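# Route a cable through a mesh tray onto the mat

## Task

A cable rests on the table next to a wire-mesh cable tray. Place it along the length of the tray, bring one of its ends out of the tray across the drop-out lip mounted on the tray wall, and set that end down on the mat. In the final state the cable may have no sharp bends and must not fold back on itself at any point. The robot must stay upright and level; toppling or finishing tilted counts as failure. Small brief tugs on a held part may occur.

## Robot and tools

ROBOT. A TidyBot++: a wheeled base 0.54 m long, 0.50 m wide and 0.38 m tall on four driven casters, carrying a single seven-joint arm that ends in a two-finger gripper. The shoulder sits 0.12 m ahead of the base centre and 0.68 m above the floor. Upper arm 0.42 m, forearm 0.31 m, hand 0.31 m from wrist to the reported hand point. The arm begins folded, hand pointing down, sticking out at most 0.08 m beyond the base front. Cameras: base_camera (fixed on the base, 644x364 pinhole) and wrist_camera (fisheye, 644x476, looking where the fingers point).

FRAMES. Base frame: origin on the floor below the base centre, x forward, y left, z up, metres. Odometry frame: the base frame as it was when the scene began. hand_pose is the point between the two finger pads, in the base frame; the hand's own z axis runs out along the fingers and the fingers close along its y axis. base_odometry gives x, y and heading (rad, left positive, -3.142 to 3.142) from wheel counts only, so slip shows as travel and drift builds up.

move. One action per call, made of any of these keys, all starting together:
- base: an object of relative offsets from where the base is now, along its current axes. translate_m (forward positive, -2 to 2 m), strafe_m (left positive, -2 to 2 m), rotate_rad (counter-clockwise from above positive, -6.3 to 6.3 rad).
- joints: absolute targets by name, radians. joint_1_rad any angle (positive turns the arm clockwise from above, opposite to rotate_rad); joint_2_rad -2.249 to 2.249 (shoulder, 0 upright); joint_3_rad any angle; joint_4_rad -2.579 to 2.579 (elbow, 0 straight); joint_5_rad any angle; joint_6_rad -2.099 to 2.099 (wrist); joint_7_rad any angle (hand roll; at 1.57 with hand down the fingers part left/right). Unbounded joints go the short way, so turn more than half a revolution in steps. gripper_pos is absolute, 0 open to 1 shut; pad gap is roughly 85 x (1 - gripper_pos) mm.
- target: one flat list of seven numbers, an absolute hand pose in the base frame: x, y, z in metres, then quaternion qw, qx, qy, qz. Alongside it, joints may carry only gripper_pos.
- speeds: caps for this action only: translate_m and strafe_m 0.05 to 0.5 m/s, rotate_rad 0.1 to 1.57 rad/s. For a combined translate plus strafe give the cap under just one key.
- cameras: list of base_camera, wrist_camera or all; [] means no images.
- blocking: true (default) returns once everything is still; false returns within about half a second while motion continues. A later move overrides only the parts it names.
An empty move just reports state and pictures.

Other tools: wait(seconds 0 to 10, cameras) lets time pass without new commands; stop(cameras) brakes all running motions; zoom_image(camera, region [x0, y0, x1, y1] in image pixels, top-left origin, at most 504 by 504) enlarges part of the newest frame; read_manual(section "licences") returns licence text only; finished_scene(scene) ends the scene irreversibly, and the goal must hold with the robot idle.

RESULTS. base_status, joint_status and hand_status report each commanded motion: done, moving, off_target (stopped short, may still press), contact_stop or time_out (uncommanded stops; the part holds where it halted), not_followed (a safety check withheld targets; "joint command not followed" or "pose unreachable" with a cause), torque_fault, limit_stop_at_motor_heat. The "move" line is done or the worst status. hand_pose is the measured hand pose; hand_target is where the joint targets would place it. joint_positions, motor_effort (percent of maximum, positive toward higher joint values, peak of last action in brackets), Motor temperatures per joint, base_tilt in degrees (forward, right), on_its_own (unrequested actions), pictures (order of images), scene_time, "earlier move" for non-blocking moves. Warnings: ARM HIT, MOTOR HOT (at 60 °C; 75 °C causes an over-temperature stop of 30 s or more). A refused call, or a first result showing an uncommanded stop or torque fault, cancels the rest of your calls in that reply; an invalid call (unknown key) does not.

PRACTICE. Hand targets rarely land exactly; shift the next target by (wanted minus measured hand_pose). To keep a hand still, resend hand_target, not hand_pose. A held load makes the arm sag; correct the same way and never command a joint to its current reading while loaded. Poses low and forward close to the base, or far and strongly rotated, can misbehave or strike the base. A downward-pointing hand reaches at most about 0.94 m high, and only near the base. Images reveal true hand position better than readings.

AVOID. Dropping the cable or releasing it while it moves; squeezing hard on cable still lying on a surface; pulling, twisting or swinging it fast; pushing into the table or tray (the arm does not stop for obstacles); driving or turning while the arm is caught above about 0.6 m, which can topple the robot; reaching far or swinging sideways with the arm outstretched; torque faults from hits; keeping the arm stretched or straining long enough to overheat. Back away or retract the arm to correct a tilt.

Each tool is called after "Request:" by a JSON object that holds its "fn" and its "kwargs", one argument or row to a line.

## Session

Request:
{"fn": "move", "kwargs": {

}}

Scene clock: 0.00 s.
Motor temperatures (°C): [33 27 22 25 34 35 32]
base_odometry: x=+0.000 y=+0.000 heading=+0.000
base_tilt: forward=-0.3 right=+0.2
base_status: not commanded
joint_positions: joint_1_rad=-0.019 joint_2_rad=-0.327 joint_3_rad=+3.109 joint_4_rad=-2.547 joint_5_rad=-0.047 joint_6_rad=-0.884 joint_7_rad=+1.579 gripper_pos=+0.000
joint_status: not commanded
motor_effort: joint_1_rad=+0 joint_2_rad=+0 joint_3_rad=+1 joint_4_rad=+15 joint_5_rad=-1 joint_6_rad=+0 joint_7_rad=-1
hand_pose: x=+0.2452 y=+0.0178 z=+0.5793 quat_wxyz=(-0.014, +1.000, +0.015, +0.019) (m; base frame)
hand_target: x=+0.2456 y=+0.0179 z=+0.5794 quat_wxyz=(-0.014, +1.000, +0.015, +0.019) (m; base frame)
hand_status: not commanded
pictures: base_camera, wrist_camera

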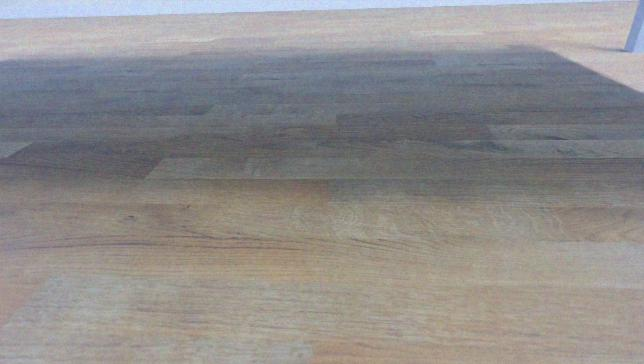

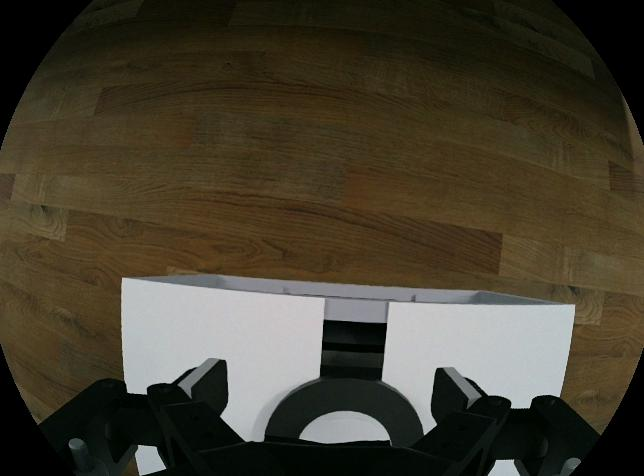

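Request:
{"fn": "move", "kwargs": {
  "joints": {"joint_1_rad": 0.0, "joint_2_rad": -0.5, "joint_3_rad": 3.14, "joint_4_rad": -1.3, "joint_5_rad": 0.0, "joint_6_rad": -1.35, "joint_7_rad": 1.57}
}}

Scene clock: 2.63 s.
Motor temperatures (°C): [33 27 22 26 34 35 32]
move: done
base_odometry: x=+0.000 y=+0.000 heading=+0.000
base_tilt: forward=-0.2 right=+0.2
base_status: not commanded
joint_positions: joint_1_rad=-0.019 joint_2_rad=-0.491 joint_3_rad=+3.113 joint_4_rad=-1.310 joint_5_rad=-0.041 joint_6_rad=-1.293 joint_7_rad=+1.579 gripper_pos=+0.000
joint_status: all done
motor_effort: joint_1_rad=+0(2) joint_2_rad=+2(6) joint_3_rad=+2(3) joint_4_rad=+18(22) joint_5_rad=+0(2) joint_6_rad=+7(7) joint_7_rad=-1(2)
hand_pose: x=+0.4158 y=+0.0324 z=+1.1067 quat_wxyz=(-0.023, +0.870, +0.031, +0.492) (m; base frame)
hand_target: x=+0.4033 y=+0.0021 z=+1.0997 quat_wxyz=(+0.000, +0.880, +0.000, +0.476) (m; base frame)
hand_status: not commanded
pictures: base_camera, wrist_camera

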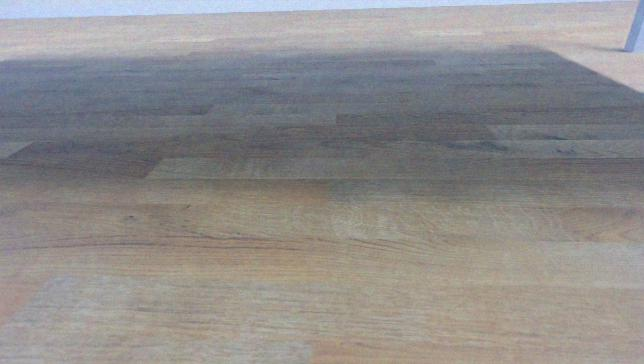

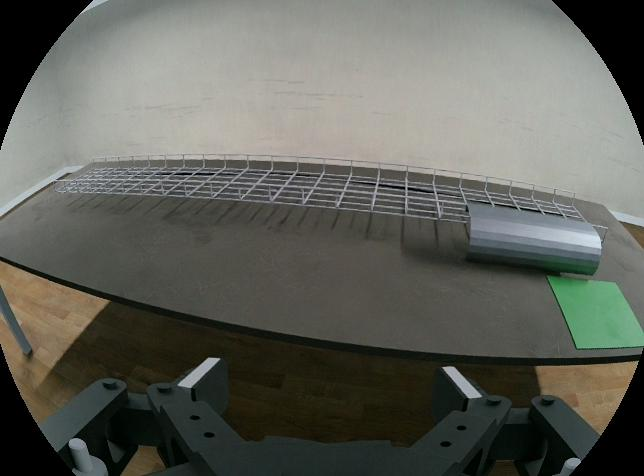

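Request:
{"fn": "move", "kwargs": {

}}

Request:
{"fn": "zoom_image", "kwargs": {
  "camera": "wrist_camera",
  "region": [0, 140, 340, 300]
}}

Request:
{"fn": "zoom_image", "kwargs": {
  "camera": "wrist_camera",
  "region": [300, 140, 643, 360]
}}

Scene clock: 3.17 s.
Motor temperatures (°C): [33 27 22 26 34 35 32]
base_odometry: x=+0.000 y=+0.000 heading=+0.000
base_tilt: forward=-0.3 right=+0.3
base_status: not commanded
joint_positions: joint_1_rad=-0.019 joint_2_rad=-0.491 joint_3_rad=+3.113 joint_4_rad=-1.310 joint_5_rad=-0.041 joint_6_rad=-1.294 joint_7_rad=+1.579 gripper_pos=+0.000
joint_status: all done
motor_effort: joint_1_rad=+0(2) joint_2_rad=+2(6) joint_3_rad=+2(3) joint_4_rad=+18(22) joint_5_rad=-1(2) joint_6_rad=+7(7) joint_7_rad=+0(2)
hand_pose: x=+0.4156 y=+0.0323 z=+1.1064 quat_wxyz=(-0.023, +0.870, +0.031, +0.491) (m; base frame)
hand_target: x=+0.4033 y=+0.0021 z=+1.0997 quat_wxyz=(+0.000, +0.880, +0.000, +0.476) (m; base frame)
hand_status: not commanded
pictures: base_camera, wrist_camera

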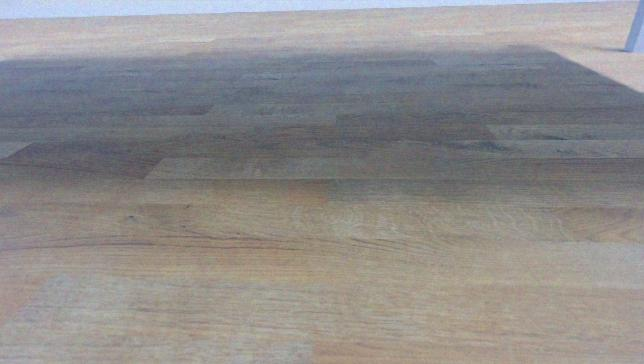

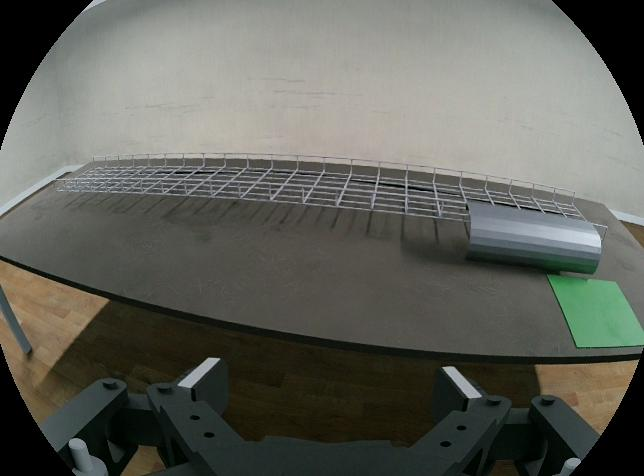

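Scaled by 1.482.

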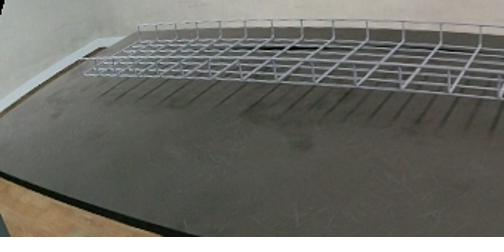

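Scaled by 1.469.

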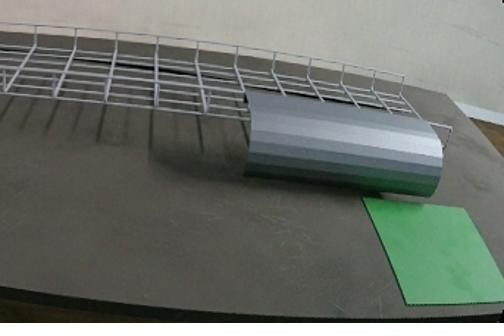

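Request:
{"fn": "move", "kwargs": {
  "base": {"translate_m": 0.5, "strafe_m": 2.0, "rotate_rad": 1.5},
  "cameras": ["base_camera", "wrist_camera"]
}}

Scene clock: 11.03 s.
Motor temperatures (°C): [33 27 22 26 34 35 32]
move: done
base_odometry: x=+0.500 y=+2.000 heading=+1.501
base_tilt: forward=-0.2 right=+0.3
base_status: done
joint_positions: joint_1_rad=-0.019 joint_2_rad=-0.497 joint_3_rad=+3.125 joint_4_rad=-1.309 joint_5_rad=-0.033 joint_6_rad=-1.296 joint_7_rad=+1.579 gripper_pos=+0.000
joint_status: not commanded
motor_effort: joint_1_rad=+0(1) joint_2_rad=+2(5) joint_3_rad=+1(3) joint_4_rad=+18(19) joint_5_rad=-1(2) joint_6_rad=+7(7) joint_7_rad=-1(2)
hand_pose: x=+0.4131 y=+0.0243 z=+1.1081 quat_wxyz=(-0.019, +0.869, +0.024, +0.493) (m; base frame)
hand_target: x=+0.4033 y=+0.0021 z=+1.0997 quat_wxyz=(+0.000, +0.880, +0.000, +0.476) (m; base frame)
hand_status: not commanded
pictures: base_camera, wrist_camera

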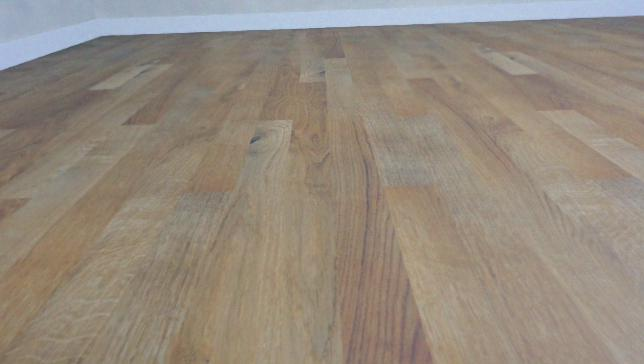

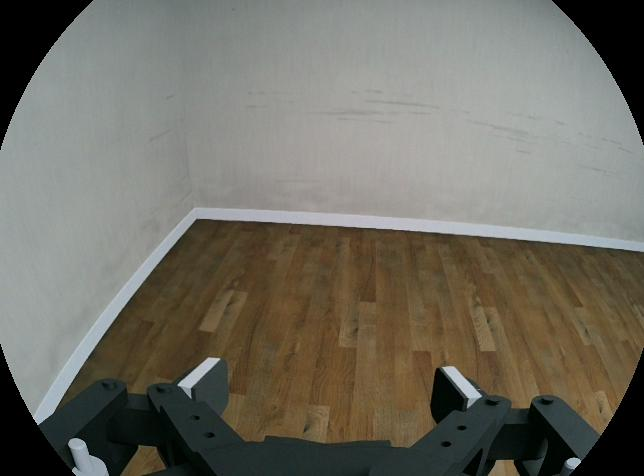

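Request:
{"fn": "move", "kwargs": {
  "base": {"translate_m": 0.559, "strafe_m": -0.813, "rotate_rad": 1.5},
  "cameras": ["base_camera", "wrist_camera"]
}}

Scene clock: 14.73 s.
Motor temperatures (°C): [33 27 22 26 34 35 32]
move: done
base_odometry: x=+1.350 y=+2.501 heading=+3.001
base_tilt: forward=-0.4 right=+0.3
base_status: done
joint_positions: joint_1_rad=-0.018 joint_2_rad=-0.507 joint_3_rad=+3.126 joint_4_rad=-1.308 joint_5_rad=-0.032 joint_6_rad=-1.298 joint_7_rad=+1.579 gripper_pos=+0.000
joint_status: not commanded
motor_effort: joint_1_rad=+0(1) joint_2_rad=+3(7) joint_3_rad=+1(3) joint_4_rad=+17(18) joint_5_rad=-1(1) joint_6_rad=+7(7) joint_7_rad=-1(2)
hand_pose: x=+0.4085 y=+0.0232 z=+1.1114 quat_wxyz=(-0.018, +0.867, +0.023, +0.498) (m; base frame)
hand_target: x=+0.4033 y=+0.0021 z=+1.0997 quat_wxyz=(+0.000, +0.880, +0.000, +0.476) (m; base frame)
hand_status: not commanded
pictures: base_camera, wrist_camera

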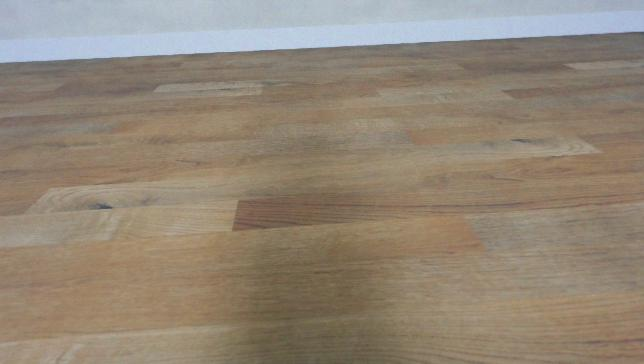

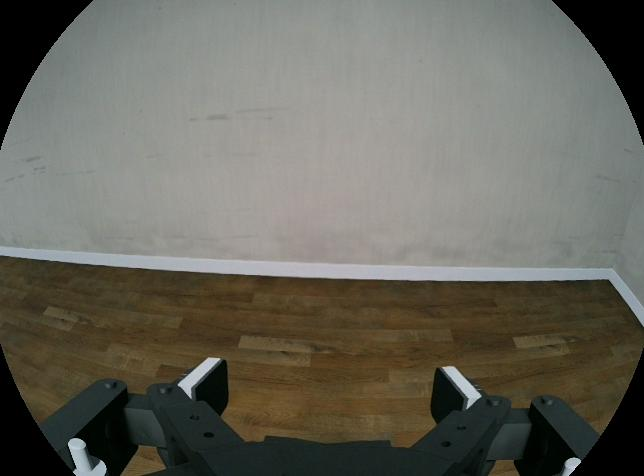

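Request:
{"fn": "move", "kwargs": {
  "base": {"translate_m": -1.315, "strafe_m": 0.368},
  "cameras": ["base_camera", "wrist_camera"]
}}

Scene clock: 18.73 s.
Motor temperatures (°C): [33 27 22 26 34 35 32]
move: done
base_odometry: x=+2.601 y=+1.952 heading=+3.001
base_tilt: forward=-0.3 right=+0.2
base_status: done
joint_positions: joint_1_rad=-0.018 joint_2_rad=-0.504 joint_3_rad=+3.126 joint_4_rad=-1.308 joint_5_rad=-0.032 joint_6_rad=-1.298 joint_7_rad=+1.579 gripper_pos=+0.000
joint_status: not commanded
motor_effort: joint_1_rad=+0(1) joint_2_rad=+3(6) joint_3_rad=+2(2) joint_4_rad=+18(18) joint_5_rad=-1(1) joint_6_rad=+7(7) joint_7_rad=-1(2)
hand_pose: x=+0.4097 y=+0.0232 z=+1.1107 quat_wxyz=(-0.018, +0.868, +0.023, +0.496) (m; base frame)
hand_target: x=+0.4033 y=+0.0021 z=+1.0997 quat_wxyz=(+0.000, +0.880, +0.000, +0.476) (m; base frame)
hand_status: not commanded
pictures: base_camera, wrist_camera

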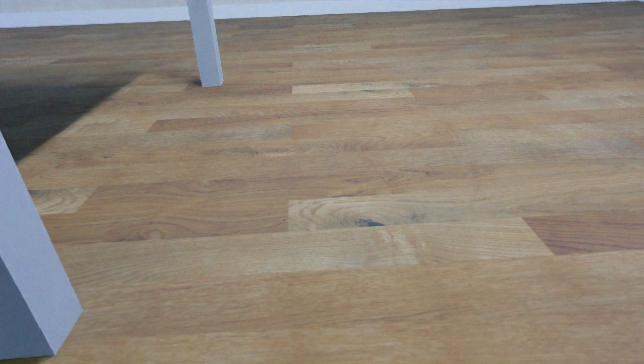

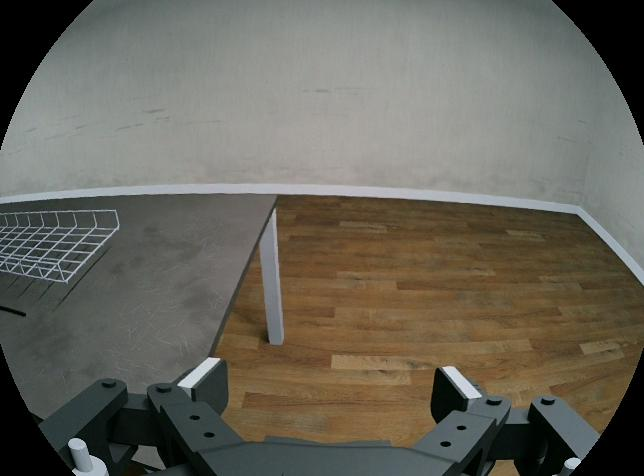

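Request:
{"fn": "zoom_image", "kwargs": {
  "camera": "wrist_camera",
  "region": [0, 180, 300, 380]
}}

Scaled by 1.680.

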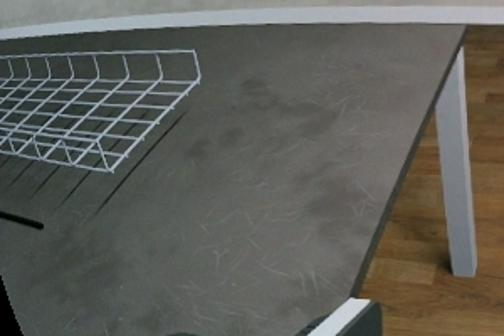

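Request:
{"fn": "move", "kwargs": {
  "base": {"strafe_m": 1.05},
  "joints": {"joint_1_rad": 0, "joint_2_rad": 0.0, "joint_3_rad": 3.14, "joint_4_rad": -1.0, "joint_5_rad": 0, "joint_6_rad": -1.5, "joint_7_rad": 1.6},
  "cameras": ["base_camera", "wrist_camera"]
}}

Scene clock: 23.00 s.
Motor temperatures (°C): [33 27 22 26 34 35 32]
move: done
base_odometry: x=+2.454 y=+0.913 heading=+3.001
base_tilt: forward=-0.2 right=+0.2
base_status: done
joint_positions: joint_1_rad=-0.018 joint_2_rad=+0.006 joint_3_rad=+3.127 joint_4_rad=-1.014 joint_5_rad=-0.031 joint_6_rad=-1.443 joint_7_rad=+1.579 gripper_pos=+0.000
joint_status: all done
motor_effort: joint_1_rad=+0(2) joint_2_rad=-16(19) joint_3_rad=+1(2) joint_4_rad=+19(20) joint_5_rad=-1(2) joint_6_rad=+5(8) joint_7_rad=-1(2)
hand_pose: x=+0.5840 y=+0.0263 z=+1.0251 quat_wxyz=(-0.019, +0.943, +0.023, +0.333) (m; base frame)
hand_target: x=+0.5698 y=+0.0021 z=+1.0230 quat_wxyz=(+0.004, +0.949, +0.015, +0.315) (m; base frame)
hand_status: not commanded
pictures: base_camera, wrist_camera

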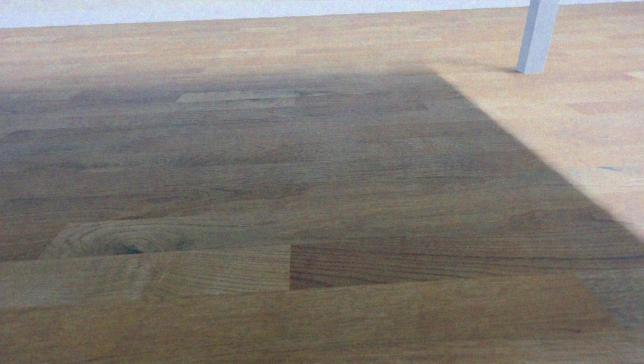

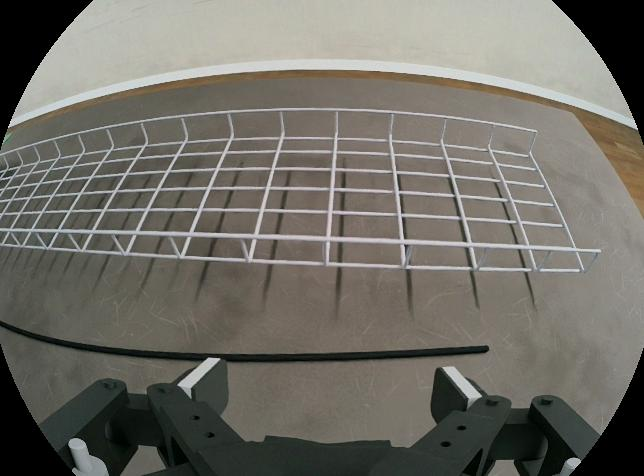

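Request:
{"fn": "move", "kwargs": {
  "base": {"translate_m": 0.215},
  "joints": {"joint_1_rad": 0, "joint_2_rad": 0.1, "joint_3_rad": 3.14, "joint_4_rad": -1.35, "joint_5_rad": 0, "joint_6_rad": -1.6, "joint_7_rad": 0.0, "gripper_pos": 0.55},
  "cameras": ["base_camera", "wrist_camera"]
}}

Scene clock: 26.63 s.
Motor temperatures (°C): [33 27 22 26 34 35 32]
move: done
base_odometry: x=+2.241 y=+0.942 heading=+3.002
base_tilt: forward=-0.2 right=+0.3
base_status: done
joint_positions: joint_1_rad=-0.018 joint_2_rad=+0.095 joint_3_rad=+3.127 joint_4_rad=-1.344 joint_5_rad=-0.031 joint_6_rad=-1.539 joint_7_rad=+0.060 gripper_pos=+0.550
joint_status: all done
motor_effort: joint_1_rad=+0(1) joint_2_rad=-19(23) joint_3_rad=+0(1) joint_4_rad=+18(20) joint_5_rad=-1(2) joint_6_rad=+1(6) joint_7_rad=-1(2)
hand_pose: x=+0.5203 y=+0.0240 z=+0.8351 quat_wxyz=(-0.068, +0.737, -0.671, +0.047) (m; base frame)
hand_target: x=+0.5015 y=+0.0019 z=+0.8284 quat_wxyz=(-0.032, +0.707, -0.706, +0.032) (m; base frame)
hand_status: not commanded
pictures: base_camera, wrist_camera

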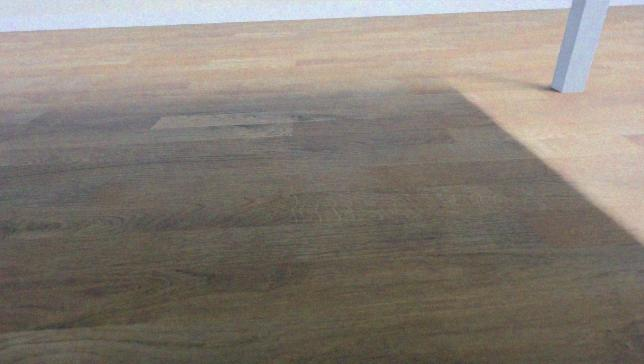

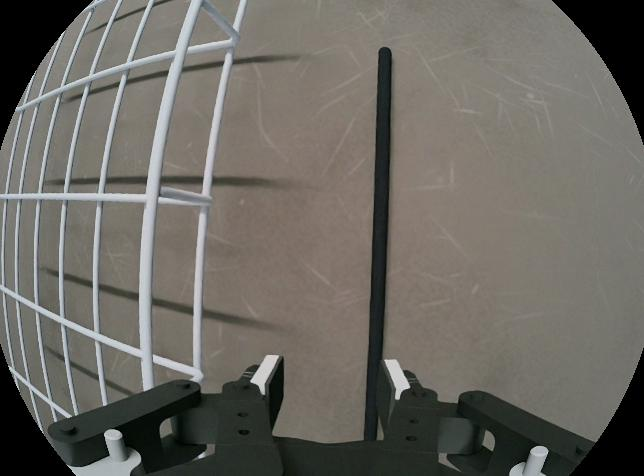

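Request:
{"fn": "move", "kwargs": {
  "joints": {"joint_1_rad": 0, "joint_2_rad": 0.165, "joint_3_rad": 3.14, "joint_4_rad": -1.575, "joint_5_rad": 0, "joint_6_rad": -1.36},
  "cameras": ["wrist_camera"]
}}

Scene clock: 29.03 s.
Motor temperatures (°C): [33 27 22 26 34 35 32]
move: done
base_odometry: x=+2.241 y=+0.942 heading=+3.002
base_tilt: forward=-0.2 right=+0.2
base_status: not commanded
joint_positions: joint_1_rad=-0.018 joint_2_rad=+0.166 joint_3_rad=+3.127 joint_4_rad=-1.567 joint_5_rad=-0.031 joint_6_rad=-1.419 joint_7_rad=+0.057 gripper_pos=+0.550
joint_status: all done
motor_effort: joint_1_rad=+0(2) joint_2_rad=-20(23) joint_3_rad=+1(2) joint_4_rad=+17(19) joint_5_rad=-1(2) joint_6_rad=+0(1) joint_7_rad=-1(2)
hand_pose: x=+0.4946 y=+0.0231 z=+0.7348 quat_wxyz=(-0.008, +0.737, -0.676, -0.015) (m; base frame)
hand_target: x=+0.5109 y=+0.0019 z=+0.7329 quat_wxyz=(-0.015, +0.708, -0.706, +0.015) (m; base frame)
hand_status: not commanded
pictures: wrist_camera

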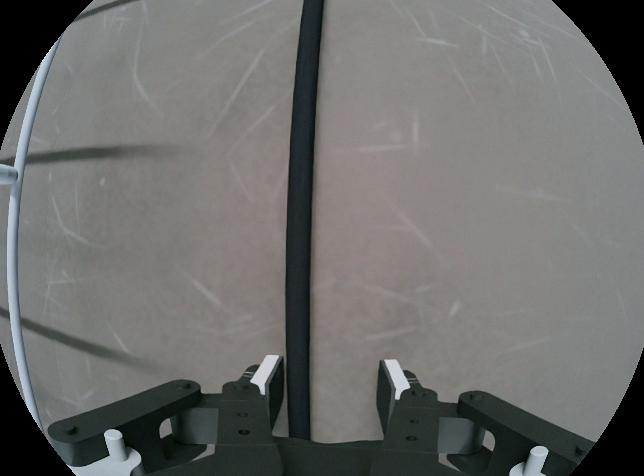

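Request:
{"fn": "move", "kwargs": {
  "joints": {"gripper_pos": 0.93},
  "cameras": ["wrist_camera"]
}}

Scene clock: 29.83 s.
Motor temperatures (°C): [33 27 22 26 34 35 32]
move: done
base_odometry: x=+2.241 y=+0.942 heading=+3.002
base_tilt: forward=-0.3 right=+0.2
base_status: not commanded
joint_positions: joint_1_rad=-0.018 joint_2_rad=+0.166 joint_3_rad=+3.127 joint_4_rad=-1.567 joint_5_rad=-0.031 joint_6_rad=-1.416 joint_7_rad=+0.057 gripper_pos=+0.919
joint_status: all done
motor_effort: joint_1_rad=+0(1) joint_2_rad=-19(21) joint_3_rad=+0(1) joint_4_rad=+16(17) joint_5_rad=-1(1) joint_6_rad=+0(1) joint_7_rad=-1(1)
hand_pose: x=+0.4956 y=+0.0231 z=+0.7350 quat_wxyz=(-0.009, +0.737, -0.676, -0.014) (m; base frame)
hand_target: x=+0.5109 y=+0.0019 z=+0.7329 quat_wxyz=(-0.015, +0.708, -0.706, +0.015) (m; base frame)
hand_status: not commanded
pictures: wrist_camera

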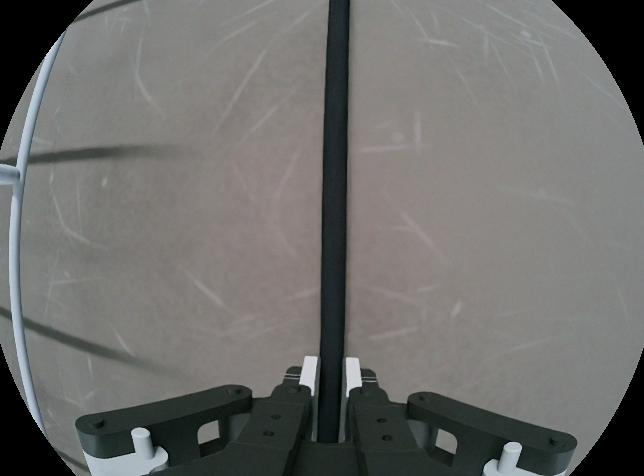

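Request:
{"fn": "move", "kwargs": {
  "joints": {"joint_2_rad": 0.16, "joint_4_rad": -1.03, "joint_6_rad": -1.75},
  "cameras": []
}}

Request:
{"fn": "move", "kwargs": {
  "joints": {"joint_2_rad": 0.4, "joint_4_rad": -0.91, "joint_6_rad": -1.33},
  "cameras": ["wrist_camera"]
}}

Scene clock: 31.73 s.
Motor temperatures (°C): [33 27 22 26 34 35 32]
move: done
base_odometry: x=+2.241 y=+0.942 heading=+3.002
base_tilt: forward=-0.2 right=+0.2
base_status: not commanded
joint_positions: joint_1_rad=-0.018 joint_2_rad=+0.167 joint_3_rad=+3.127 joint_4_rad=-1.045 joint_5_rad=-0.031 joint_6_rad=-1.689 joint_7_rad=+0.057 gripper_pos=+0.919
joint_status: all done
motor_effort: joint_1_rad=+0(1) joint_2_rad=-22(24) joint_3_rad=+1(1) joint_4_rad=+18(20) joint_5_rad=+0(1) joint_6_rad=+2(2) joint_7_rad=+0(2)
hand_pose: x=+0.5566 y=+0.0248 z=+0.9048 quat_wxyz=(-0.095, +0.735, -0.667, +0.074) (m; base frame)
hand_target: x=+0.5402 y=+0.0019 z=+0.9090 quat_wxyz=(-0.071, +0.704, -0.703, +0.071) (m; base frame)
hand_status: not commanded
pictures: none
No camera images: "cameras" was empty.

Scene clock: 33.33 s.
Motor temperatures (°C): [33 27 22 26 34 35 32]
move: done
base_odometry: x=+2.241 y=+0.942 heading=+3.002
base_tilt: forward=-0.3 right=+0.2
base_status: not commanded
joint_positions: joint_1_rad=-0.018 joint_2_rad=+0.413 joint_3_rad=+3.127 joint_4_rad=-0.925 joint_5_rad=-0.031 joint_6_rad=-1.402 joint_7_rad=+0.057 gripper_pos=+0.919
joint_status: all done
motor_effort: joint_1_rad=+1(1) joint_2_rad=-31(35) joint_3_rad=+1(1) joint_4_rad=+20(21) joint_5_rad=+0(0) joint_6_rad=+4(4) joint_7_rad=-1(2)
hand_pose: x=+0.7143 y=+0.0288 z=+0.8534 quat_wxyz=(-0.152, +0.723, -0.661, +0.130) (m; base frame)
hand_target: x=+0.7362 y=+0.0021 z=+0.8775 quat_wxyz=(-0.176, +0.685, -0.685, +0.175) (m; base frame)
hand_status: not commanded
pictures: wrist_camera

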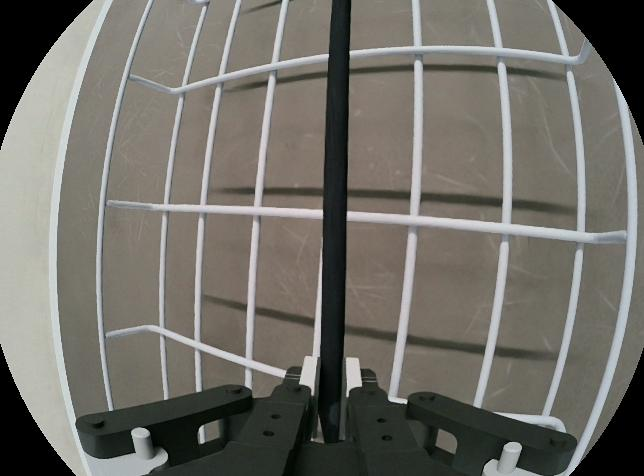

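Request:
{"fn": "move", "kwargs": {
  "joints": {"joint_2_rad": 0.37, "joint_4_rad": -1.12, "joint_6_rad": -1.12},
  "cameras": ["wrist_camera"]
}}

Request:
{"fn": "move", "kwargs": {
  "joints": {"gripper_pos": 0.7},
  "cameras": []
}}

Request:
{"fn": "move", "kwargs": {
  "joints": {"joint_2_rad": 0.1, "joint_4_rad": -1.1, "joint_6_rad": -1.3},
  "cameras": ["wrist_camera"]
}}

Scene clock: 34.83 s.
Motor temperatures (°C): [33 27 22 26 34 35 32]
move: done
base_odometry: x=+2.241 y=+0.942 heading=+3.002
base_tilt: forward=-0.2 right=+0.2
base_status: not commanded
joint_positions: joint_1_rad=-0.018 joint_2_rad=+0.391 joint_3_rad=+3.127 joint_4_rad=-1.111 joint_5_rad=-0.031 joint_6_rad=-1.193 joint_7_rad=+0.057 gripper_pos=+0.919
joint_status: all done
motor_effort: joint_1_rad=+1(1) joint_2_rad=-31(33) joint_3_rad=+1(2) joint_4_rad=+20(22) joint_5_rad=+0(1) joint_6_rad=+4(5) joint_7_rad=+0(2)
hand_pose: x=+0.7265 y=+0.0290 z=+0.8120 quat_wxyz=(-0.167, +0.718, -0.660, +0.146) (m; base frame)
hand_target: x=+0.7423 y=+0.0022 z=+0.8311 quat_wxyz=(-0.186, +0.683, -0.682, +0.185) (m; base frame)
hand_status: not commanded
pictures: wrist_camera

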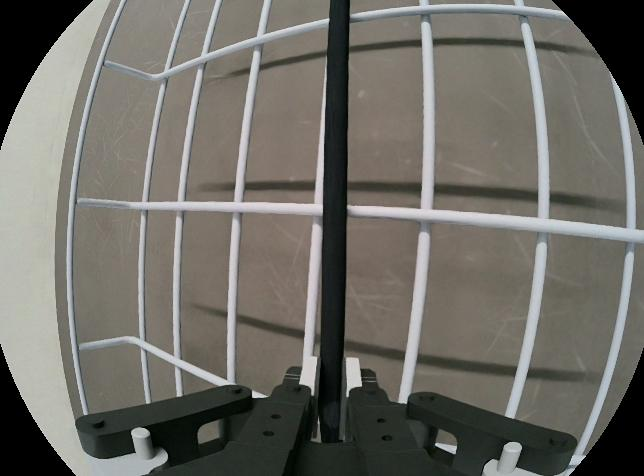

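Scene clock: 35.47 s.
Motor temperatures (°C): [33 27 22 26 34 35 32]
move: done
base_odometry: x=+2.241 y=+0.942 heading=+3.002
base_tilt: forward=-0.2 right=+0.3
base_status: not commanded
joint_positions: joint_1_rad=-0.018 joint_2_rad=+0.391 joint_3_rad=+3.127 joint_4_rad=-1.111 joint_5_rad=-0.030 joint_6_rad=-1.185 joint_7_rad=+0.057 gripper_pos=+0.700
joint_status: all done
motor_effort: joint_1_rad=+0(1) joint_2_rad=-32(32) joint_3_rad=+0(1) joint_4_rad=+20(21) joint_5_rad=-1(1) joint_6_rad=+3(4) joint_7_rad=-1(1)
hand_pose: x=+0.7287 y=+0.0290 z=+0.8130 quat_wxyz=(-0.170, +0.717, -0.660, +0.149) (m; base frame)
hand_target: x=+0.7423 y=+0.0022 z=+0.8311 quat_wxyz=(-0.186, +0.683, -0.682, +0.185) (m; base frame)
hand_status: not commanded
pictures: none
No camera images: "cameras" was empty.

Scene clock: 37.03 s.
Motor temperatures (°C): [33 27 22 26 34 35 32]
move: done
base_odometry: x=+2.241 y=+0.942 heading=+3.002
base_tilt: forward=-0.2 right=+0.2
base_status: not commanded
joint_positions: joint_1_rad=-0.018 joint_2_rad=+0.102 joint_3_rad=+3.127 joint_4_rad=-1.103 joint_5_rad=-0.030 joint_6_rad=-1.246 joint_7_rad=+0.057 gripper_pos=+0.700
joint_status: all done
motor_effort: joint_1_rad=+0(1) joint_2_rad=-21(35) joint_3_rad=+0(1) joint_4_rad=+20(22) joint_5_rad=-1(1) joint_6_rad=+5(5) joint_7_rad=+0(1)
hand_pose: x=+0.6527 y=+0.0276 z=+0.9732 quat_wxyz=(-0.248, +0.695, -0.635, +0.231) (m; base frame)
hand_target: x=+0.6403 y=+0.0021 z=+0.9650 quat_wxyz=(-0.223, +0.672, -0.671, +0.223) (m; base frame)
hand_status: not commanded
pictures: wrist_camera

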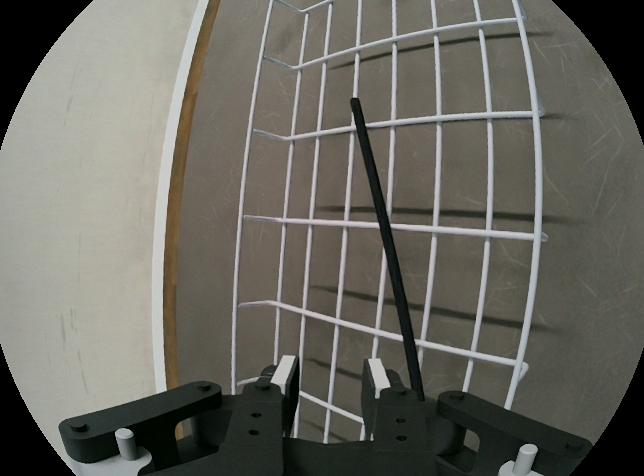

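Request:
{"fn": "move", "kwargs": {
  "base": {"strafe_m": 0.7, "translate_m": 0.03},
  "joints": {"joint_2_rad": 0.1, "joint_4_rad": -1.05, "joint_6_rad": -1.75, "gripper_pos": 0.5},
  "cameras": ["wrist_camera"]
}}

Scene clock: 40.13 s.
Motor temperatures (°C): [33 27 22 26 34 35 32]
move: done
base_odometry: x=+2.114 y=+0.253 heading=+3.001
base_tilt: forward=-0.2 right=+0.2
base_status: done
joint_positions: joint_1_rad=-0.017 joint_2_rad=+0.102 joint_3_rad=+3.127 joint_4_rad=-1.063 joint_5_rad=-0.030 joint_6_rad=-1.691 joint_7_rad=+0.057 gripper_pos=+0.500
joint_status: all done
motor_effort: joint_1_rad=+0(3) joint_2_rad=-19(22) joint_3_rad=+1(2) joint_4_rad=+18(20) joint_5_rad=-1(2) joint_6_rad=+2(4) joint_7_rad=-1(2)
hand_pose: x=+0.5376 y=+0.0233 z=+0.9260 quat_wxyz=(-0.110, +0.733, -0.665, +0.091) (m; base frame)
hand_target: x=+0.5224 y=+0.0019 z=+0.9266 quat_wxyz=(-0.085, +0.702, -0.701, +0.085) (m; base frame)
hand_status: not commanded
pictures: wrist_camera

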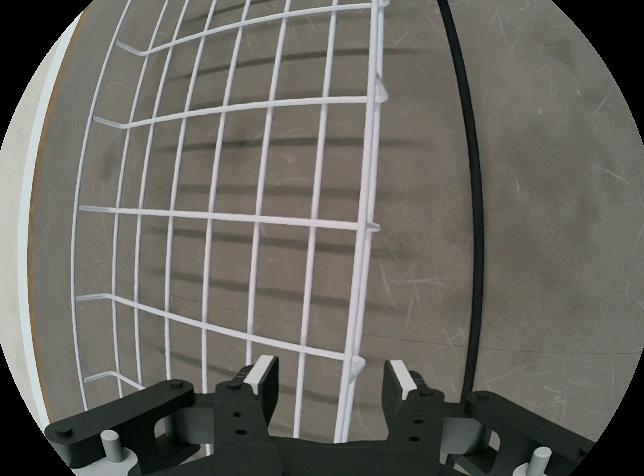

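Request:
{"fn": "move", "kwargs": {
  "joints": {"joint_1_rad": 0, "joint_2_rad": 0.045, "joint_4_rad": -1.31, "joint_6_rad": -1.82, "joint_7_rad": 0.17},
  "cameras": []
}}

Request:
{"fn": "move", "kwargs": {
  "joints": {"joint_2_rad": 0.035, "joint_4_rad": -1.715, "joint_6_rad": -1.34},
  "cameras": ["wrist_camera"]
}}

Scene clock: 42.13 s.
Motor temperatures (°C): [33 27 22 26 34 35 32]
move: done
base_odometry: x=+2.114 y=+0.253 heading=+3.001
base_tilt: forward=-0.3 right=+0.1
base_status: not commanded
joint_positions: joint_1_rad=-0.017 joint_2_rad=+0.066 joint_3_rad=+3.127 joint_4_rad=-1.301 joint_5_rad=-0.030 joint_6_rad=-1.756 joint_7_rad=+0.115 gripper_pos=+0.500
joint_status: all done
motor_effort: joint_1_rad=+0(1) joint_2_rad=-17(19) joint_3_rad=+1(1) joint_4_rad=+17(19) joint_5_rad=-1(1) joint_6_rad=+0(2) joint_7_rad=-1(2)
hand_pose: x=+0.4595 y=+0.0210 z=+0.8543 quat_wxyz=(-0.017, +0.759, -0.651, -0.003) (m; base frame)
hand_target: x=+0.4346 y=+0.0018 z=+0.8583 quat_wxyz=(+0.011, +0.765, -0.644, -0.013) (m; base frame)
hand_status: not commanded
pictures: none
No camera images: "cameras" was empty.

Scene clock: 44.00 s.
Motor temperatures (°C): [33 27 22 26 34 35 32]
move: done
base_odometry: x=+2.114 y=+0.253 heading=+3.002
base_tilt: forward=-0.2 right=+0.2
base_status: not commanded
joint_positions: joint_1_rad=-0.017 joint_2_rad=+0.046 joint_3_rad=+3.127 joint_4_rad=-1.703 joint_5_rad=-0.030 joint_6_rad=-1.403 joint_7_rad=+0.115 gripper_pos=+0.500
joint_status: all done
motor_effort: joint_1_rad=+0(1) joint_2_rad=-17(19) joint_3_rad=+1(1) joint_4_rad=+17(19) joint_5_rad=-1(1) joint_6_rad=+0(2) joint_7_rad=-1(2)
hand_pose: x=+0.4441 y=+0.0207 z=+0.7354 quat_wxyz=(-0.008, +0.755, -0.655, -0.014) (m; base frame)
hand_target: x=+0.4591 y=+0.0019 z=+0.7354 quat_wxyz=(-0.017, +0.765, -0.644, +0.020) (m; base frame)
hand_status: not commanded
pictures: wrist_camera

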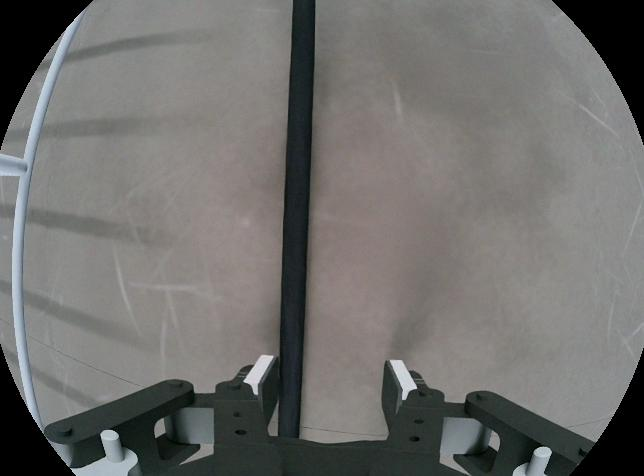

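Request:
{"fn": "move", "kwargs": {
  "joints": {"gripper_pos": 0.93},
  "cameras": []
}}

Request:
{"fn": "move", "kwargs": {
  "joints": {"joint_2_rad": 0.1, "joint_4_rad": -1.03, "joint_6_rad": -1.75},
  "cameras": ["wrist_camera"]
}}

Scene clock: 44.87 s.
Motor temperatures (°C): [33 27 22 26 34 35 32]
move: done
base_odometry: x=+2.114 y=+0.253 heading=+3.002
base_tilt: forward=-0.3 right=+0.2
base_status: not commanded
joint_positions: joint_1_rad=-0.017 joint_2_rad=+0.045 joint_3_rad=+3.127 joint_4_rad=-1.703 joint_5_rad=-0.030 joint_6_rad=-1.392 joint_7_rad=+0.115 gripper_pos=+0.919
joint_status: all done
motor_effort: joint_1_rad=+0(0) joint_2_rad=-15(17) joint_3_rad=+1(1) joint_4_rad=+16(17) joint_5_rad=+0(1) joint_6_rad=-1(2) joint_7_rad=-1(2)
hand_pose: x=+0.4472 y=+0.0207 z=+0.7355 quat_wxyz=(-0.011, +0.755, -0.655, -0.010) (m; base frame)
hand_target: x=+0.4591 y=+0.0019 z=+0.7354 quat_wxyz=(-0.017, +0.765, -0.644, +0.020) (m; base frame)
hand_status: not commanded
pictures: none
No camera images: "cameras" was empty.

Scene clock: 46.80 s.
Motor temperatures (°C): [33 27 22 26 34 35 32]
move: done
base_odometry: x=+2.114 y=+0.253 heading=+3.002
base_tilt: forward=-0.3 right=+0.2
base_status: not commanded
joint_positions: joint_1_rad=-0.017 joint_2_rad=+0.092 joint_3_rad=+3.127 joint_4_rad=-1.045 joint_5_rad=-0.030 joint_6_rad=-1.690 joint_7_rad=+0.115 gripper_pos=+0.919
joint_status: all done
motor_effort: joint_1_rad=+0(1) joint_2_rad=-19(20) joint_3_rad=+1(1) joint_4_rad=+18(20) joint_5_rad=+0(1) joint_6_rad=+3(3) joint_7_rad=-1(2)
hand_pose: x=+0.5385 y=+0.0234 z=+0.9369 quat_wxyz=(-0.117, +0.750, -0.642, +0.105) (m; base frame)
hand_target: x=+0.5258 y=+0.0020 z=+0.9339 quat_wxyz=(-0.084, +0.759, -0.638, +0.100) (m; base frame)
hand_status: not commanded
pictures: wrist_camera

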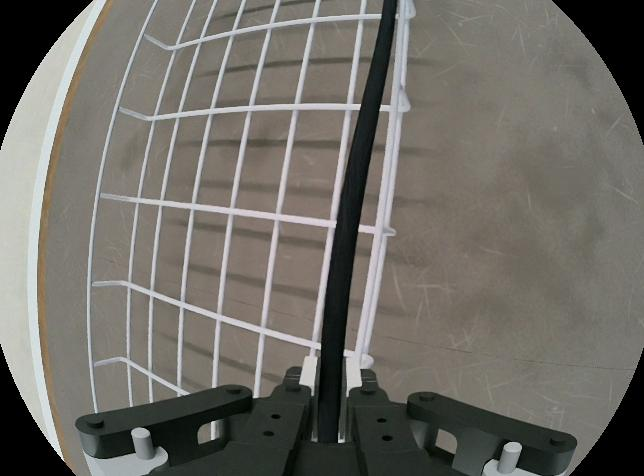

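Request:
{"fn": "move", "kwargs": {
  "joints": {"joint_2_rad": 0.40, "joint_4_rad": -0.91, "joint_6_rad": -1.33, "joint_7_rad": -0.05},
  "cameras": []
}}

Request:
{"fn": "move", "kwargs": {
  "joints": {"joint_2_rad": 0.37, "joint_4_rad": -1.12, "joint_6_rad": -1.12},
  "cameras": ["wrist_camera"]
}}

Scene clock: 48.67 s.
Motor temperatures (°C): [33 27 22 26 34 35 32]
move: done
base_odometry: x=+2.114 y=+0.253 heading=+3.002
base_tilt: forward=-0.3 right=+0.2
base_status: not commanded
joint_positions: joint_1_rad=-0.017 joint_2_rad=+0.413 joint_3_rad=+3.127 joint_4_rad=-0.925 joint_5_rad=-0.030 joint_6_rad=-1.402 joint_7_rad=+0.008 gripper_pos=+0.919
joint_status: all done
motor_effort: joint_1_rad=+0(1) joint_2_rad=-31(35) joint_3_rad=+1(2) joint_4_rad=+20(21) joint_5_rad=+0(1) joint_6_rad=+4(4) joint_7_rad=-1(2)
hand_pose: x=+0.7145 y=+0.0275 z=+0.8531 quat_wxyz=(-0.155, +0.706, -0.680, +0.126) (m; base frame)
hand_target: x=+0.7362 y=+0.0021 z=+0.8775 quat_wxyz=(-0.180, +0.668, -0.701, +0.171) (m; base frame)
hand_status: not commanded
pictures: none
No camera images: "cameras" was empty.

Scene clock: 49.90 s.
Motor temperatures (°C): [33 27 22 26 34 35 32]
move: done
base_odometry: x=+2.114 y=+0.253 heading=+3.002
base_tilt: forward=-0.2 right=+0.2
base_status: not commanded
joint_positions: joint_1_rad=-0.017 joint_2_rad=+0.391 joint_3_rad=+3.127 joint_4_rad=-1.112 joint_5_rad=-0.030 joint_6_rad=-1.193 joint_7_rad=+0.008 gripper_pos=+0.919
joint_status: all done
motor_effort: joint_1_rad=+0(1) joint_2_rad=-31(32) joint_3_rad=+1(1) joint_4_rad=+21(22) joint_5_rad=-1(1) joint_6_rad=+4(5) joint_7_rad=-1(2)
hand_pose: x=+0.7263 y=+0.0277 z=+0.8113 quat_wxyz=(-0.170, +0.700, -0.678, +0.142) (m; base frame)
hand_target: x=+0.7423 y=+0.0022 z=+0.8311 quat_wxyz=(-0.191, +0.665, -0.699, +0.181) (m; base frame)
hand_status: not commanded
pictures: wrist_camera

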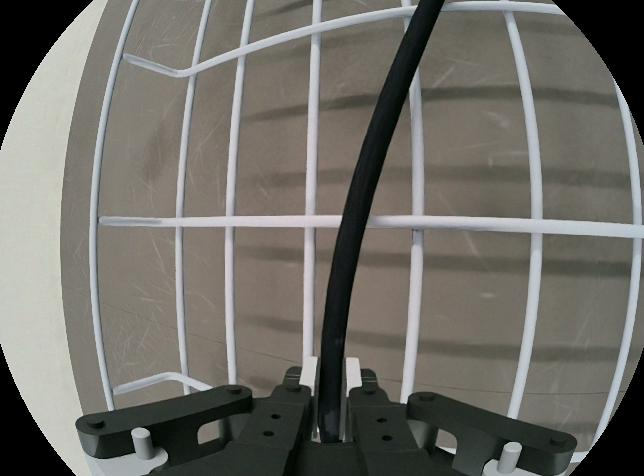

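Request:
{"fn": "move", "kwargs": {
  "joints": {"gripper_pos": 0.7},
  "cameras": []
}}

Request:
{"fn": "move", "kwargs": {
  "joints": {"joint_2_rad": 0.1, "joint_4_rad": -1.1, "joint_6_rad": -1.3},
  "cameras": ["wrist_camera"]
}}

Scene clock: 50.60 s.
Motor temperatures (°C): [33 27 22 26 34 35 32]
move: done
base_odometry: x=+2.114 y=+0.253 heading=+3.002
base_tilt: forward=-0.2 right=+0.2
base_status: not commanded
joint_positions: joint_1_rad=-0.017 joint_2_rad=+0.391 joint_3_rad=+3.127 joint_4_rad=-1.112 joint_5_rad=-0.030 joint_6_rad=-1.185 joint_7_rad=+0.007 gripper_pos=+0.700
joint_status: all done
motor_effort: joint_1_rad=+0(0) joint_2_rad=-32(32) joint_3_rad=+0(1) joint_4_rad=+20(20) joint_5_rad=-1(1) joint_6_rad=+3(4) joint_7_rad=-1(1)
hand_pose: x=+0.7287 y=+0.0277 z=+0.8124 quat_wxyz=(-0.173, +0.700, -0.678, +0.145) (m; base frame)
hand_target: x=+0.7423 y=+0.0022 z=+0.8311 quat_wxyz=(-0.191, +0.665, -0.699, +0.181) (m; base frame)
hand_status: not commanded
pictures: none
No camera images: "cameras" was empty.

Scene clock: 52.17 s.
Motor temperatures (°C): [33 27 22 26 34 35 32]
move: done
base_odometry: x=+2.114 y=+0.253 heading=+3.002
base_tilt: forward=-0.4 right=+0.2
base_status: not commanded
joint_positions: joint_1_rad=-0.017 joint_2_rad=+0.102 joint_3_rad=+3.127 joint_4_rad=-1.103 joint_5_rad=-0.030 joint_6_rad=-1.246 joint_7_rad=+0.007 gripper_pos=+0.700
joint_status: all done
motor_effort: joint_1_rad=+0(1) joint_2_rad=-22(34) joint_3_rad=+1(1) joint_4_rad=+20(22) joint_5_rad=+0(1) joint_6_rad=+5(5) joint_7_rad=-1(1)
hand_pose: x=+0.6528 y=+0.0264 z=+0.9732 quat_wxyz=(-0.253, +0.678, -0.652, +0.225) (m; base frame)
hand_target: x=+0.6403 y=+0.0021 z=+0.9650 quat_wxyz=(-0.229, +0.655, -0.687, +0.217) (m; base frame)
hand_status: not commanded
pictures: wrist_camera

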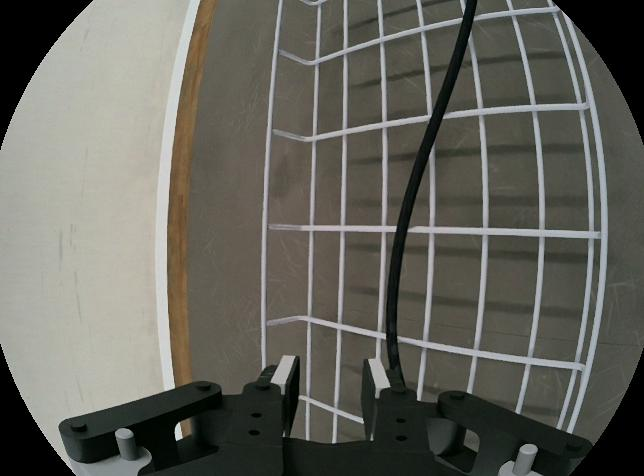

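Request:
{"fn": "move", "kwargs": {
  "base": {"strafe_m": 0.92},
  "joints": {"joint_2_rad": 0.1, "joint_4_rad": -1.05, "joint_6_rad": -1.75, "gripper_pos": 0.5},
  "cameras": ["wrist_camera", "base_camera"]
}}

Scene clock: 55.57 s.
Motor temperatures (°C): [33 27 22 26 34 35 32]
move: done
base_odometry: x=+1.985 y=-0.658 heading=+3.001
base_tilt: forward=-0.3 right=+0.2
base_status: done
joint_positions: joint_1_rad=-0.015 joint_2_rad=+0.102 joint_3_rad=+3.127 joint_4_rad=-1.063 joint_5_rad=-0.030 joint_6_rad=-1.692 joint_7_rad=+0.007 gripper_pos=+0.500
joint_status: all done
motor_effort: joint_1_rad=+0(3) joint_2_rad=-19(23) joint_3_rad=+0(2) joint_4_rad=+18(20) joint_5_rad=-1(1) joint_6_rad=+2(4) joint_7_rad=+0(2)
hand_pose: x=+0.5376 y=+0.0223 z=+0.9259 quat_wxyz=(-0.112, +0.715, -0.684, +0.089) (m; base frame)
hand_target: x=+0.5224 y=+0.0019 z=+0.9266 quat_wxyz=(-0.087, +0.685, -0.719, +0.083) (m; base frame)
hand_status: not commanded
pictures: base_camera, wrist_camera

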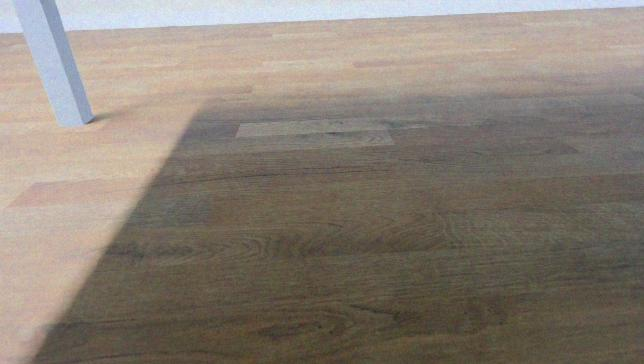

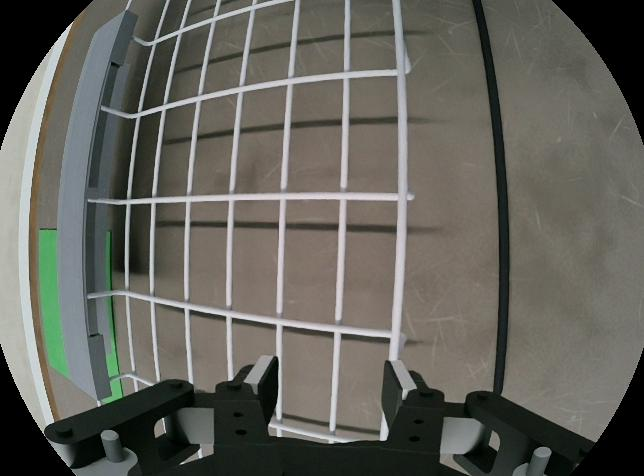

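Request:
{"fn": "move", "kwargs": {
  "joints": {"joint_1_rad": 0, "joint_2_rad": -0.03, "joint_4_rad": -1.365, "joint_6_rad": -1.86, "joint_7_rad": 0.145},
  "cameras": ["wrist_camera"]
}}

Request:
{"fn": "move", "kwargs": {
  "joints": {"joint_2_rad": -0.034, "joint_4_rad": -1.785, "joint_6_rad": -1.34},
  "cameras": ["wrist_camera"]
}}

Scene clock: 57.80 s.
Motor temperatures (°C): [33 27 22 26 34 35 32]
move: done
base_odometry: x=+1.985 y=-0.658 heading=+3.001
base_tilt: forward=-0.2 right=+0.2
base_status: not commanded
joint_positions: joint_1_rad=-0.015 joint_2_rad=-0.013 joint_3_rad=+3.127 joint_4_rad=-1.355 joint_5_rad=-0.030 joint_6_rad=-1.796 joint_7_rad=+0.088 gripper_pos=+0.500
joint_status: all done
motor_effort: joint_1_rad=+0(2) joint_2_rad=-14(20) joint_3_rad=+1(1) joint_4_rad=+17(19) joint_5_rad=-1(1) joint_6_rad=+0(2) joint_7_rad=-1(2)
hand_pose: x=+0.4201 y=+0.0191 z=+0.8629 quat_wxyz=(-0.012, +0.749, -0.662, -0.008) (m; base frame)
hand_target: x=+0.3954 y=+0.0018 z=+0.8650 quat_wxyz=(+0.018, +0.757, -0.653, -0.020) (m; base frame)
hand_status: not commanded
pictures: wrist_camera

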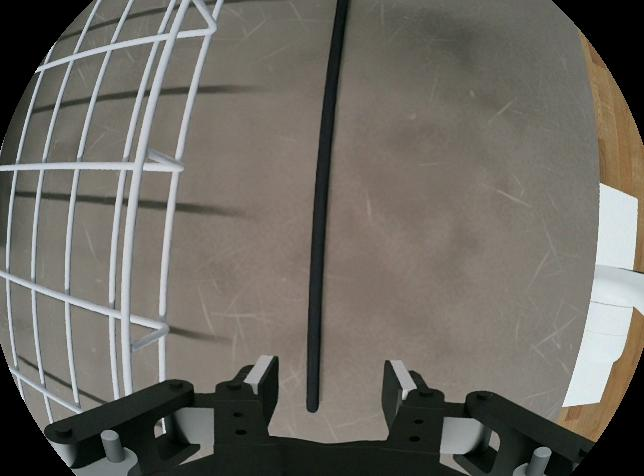

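Scene clock: 59.70 s.
Motor temperatures (°C): [33 27 22 26 34 35 32]
move: done
base_odometry: x=+1.985 y=-0.658 heading=+3.001
base_tilt: forward=-0.2 right=+0.2
base_status: not commanded
joint_positions: joint_1_rad=-0.015 joint_2_rad=-0.028 joint_3_rad=+3.127 joint_4_rad=-1.763 joint_5_rad=-0.030 joint_6_rad=-1.403 joint_7_rad=+0.089 gripper_pos=+0.500
joint_status: all done
motor_effort: joint_1_rad=+1(1) joint_2_rad=-12(15) joint_3_rad=+2(2) joint_4_rad=+15(19) joint_5_rad=+1(1) joint_6_rad=-1(2) joint_7_rad=-2(2)
hand_pose: x=+0.4179 y=+0.0192 z=+0.7398 quat_wxyz=(-0.012, +0.746, -0.666, -0.009) (m; base frame)
hand_target: x=+0.4297 y=+0.0018 z=+0.7351 quat_wxyz=(-0.017, +0.757, -0.653, +0.019) (m; base frame)
hand_status: not commanded
pictures: wrist_camera

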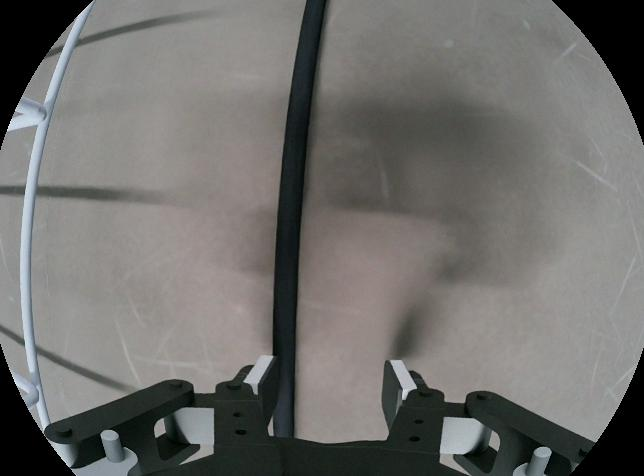

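Request:
{"fn": "move", "kwargs": {
  "joints": {"joint_2_rad": -0.02, "joint_4_rad": -1.803},
  "cameras": []
}}

Request:
{"fn": "move", "kwargs": {
  "joints": {"gripper_pos": 0.93},
  "cameras": ["wrist_camera"]
}}

Scene clock: 61.23 s.
Motor temperatures (°C): [33 27 22 26 34 35 32]
move: done
base_odometry: x=+1.985 y=-0.658 heading=+3.001
base_tilt: forward=-0.3 right=+0.2
base_status: not commanded
joint_positions: joint_1_rad=-0.015 joint_2_rad=-0.028 joint_3_rad=+3.127 joint_4_rad=-1.767 joint_5_rad=-0.030 joint_6_rad=-1.391 joint_7_rad=+0.089 gripper_pos=+0.500
joint_status: all done
motor_effort: joint_1_rad=+2(2) joint_2_rad=-10(12) joint_3_rad=+3(3) joint_4_rad=+13(15) joint_5_rad=+3(3) joint_6_rad=-2(2) joint_7_rad=-1(2)
hand_pose: x=+0.4203 y=+0.0192 z=+0.7387 quat_wxyz=(-0.015, +0.746, -0.666, -0.005) (m; base frame)
hand_target: x=+0.4237 y=+0.0018 z=+0.7250 quat_wxyz=(-0.006, +0.757, -0.653, +0.007) (m; base frame)
hand_status: not commanded
pictures: none
No camera images: "cameras" was empty.

Scene clock: 62.00 s.
Motor temperatures (°C): [33 27 22 26 34 35 32]
move: done
base_odometry: x=+1.985 y=-0.658 heading=+3.001
base_tilt: forward=-0.3 right=+0.2
base_status: not commanded
joint_positions: joint_1_rad=-0.015 joint_2_rad=-0.037 joint_3_rad=+3.127 joint_4_rad=-1.764 joint_5_rad=-0.030 joint_6_rad=-1.381 joint_7_rad=+0.089 gripper_pos=+0.930
joint_status: all done
motor_effort: joint_1_rad=+2(4) joint_2_rad=-8(10) joint_3_rad=+3(5) joint_4_rad=+10(12) joint_5_rad=+3(6) joint_6_rad=-1(3) joint_7_rad=-2(2)
hand_pose: x=+0.4236 y=+0.0193 z=+0.7424 quat_wxyz=(-0.022, +0.746, -0.666, +0.002) (m; base frame)
hand_target: x=+0.4237 y=+0.0018 z=+0.7250 quat_wxyz=(-0.006, +0.757, -0.653, +0.007) (m; base frame)
hand_status: not commanded
pictures: wrist_camera

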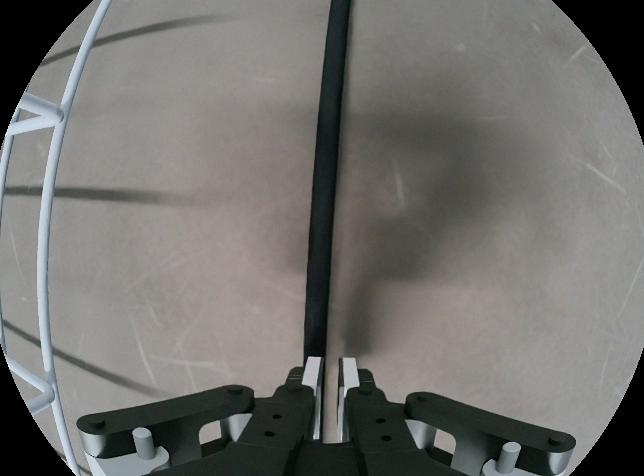

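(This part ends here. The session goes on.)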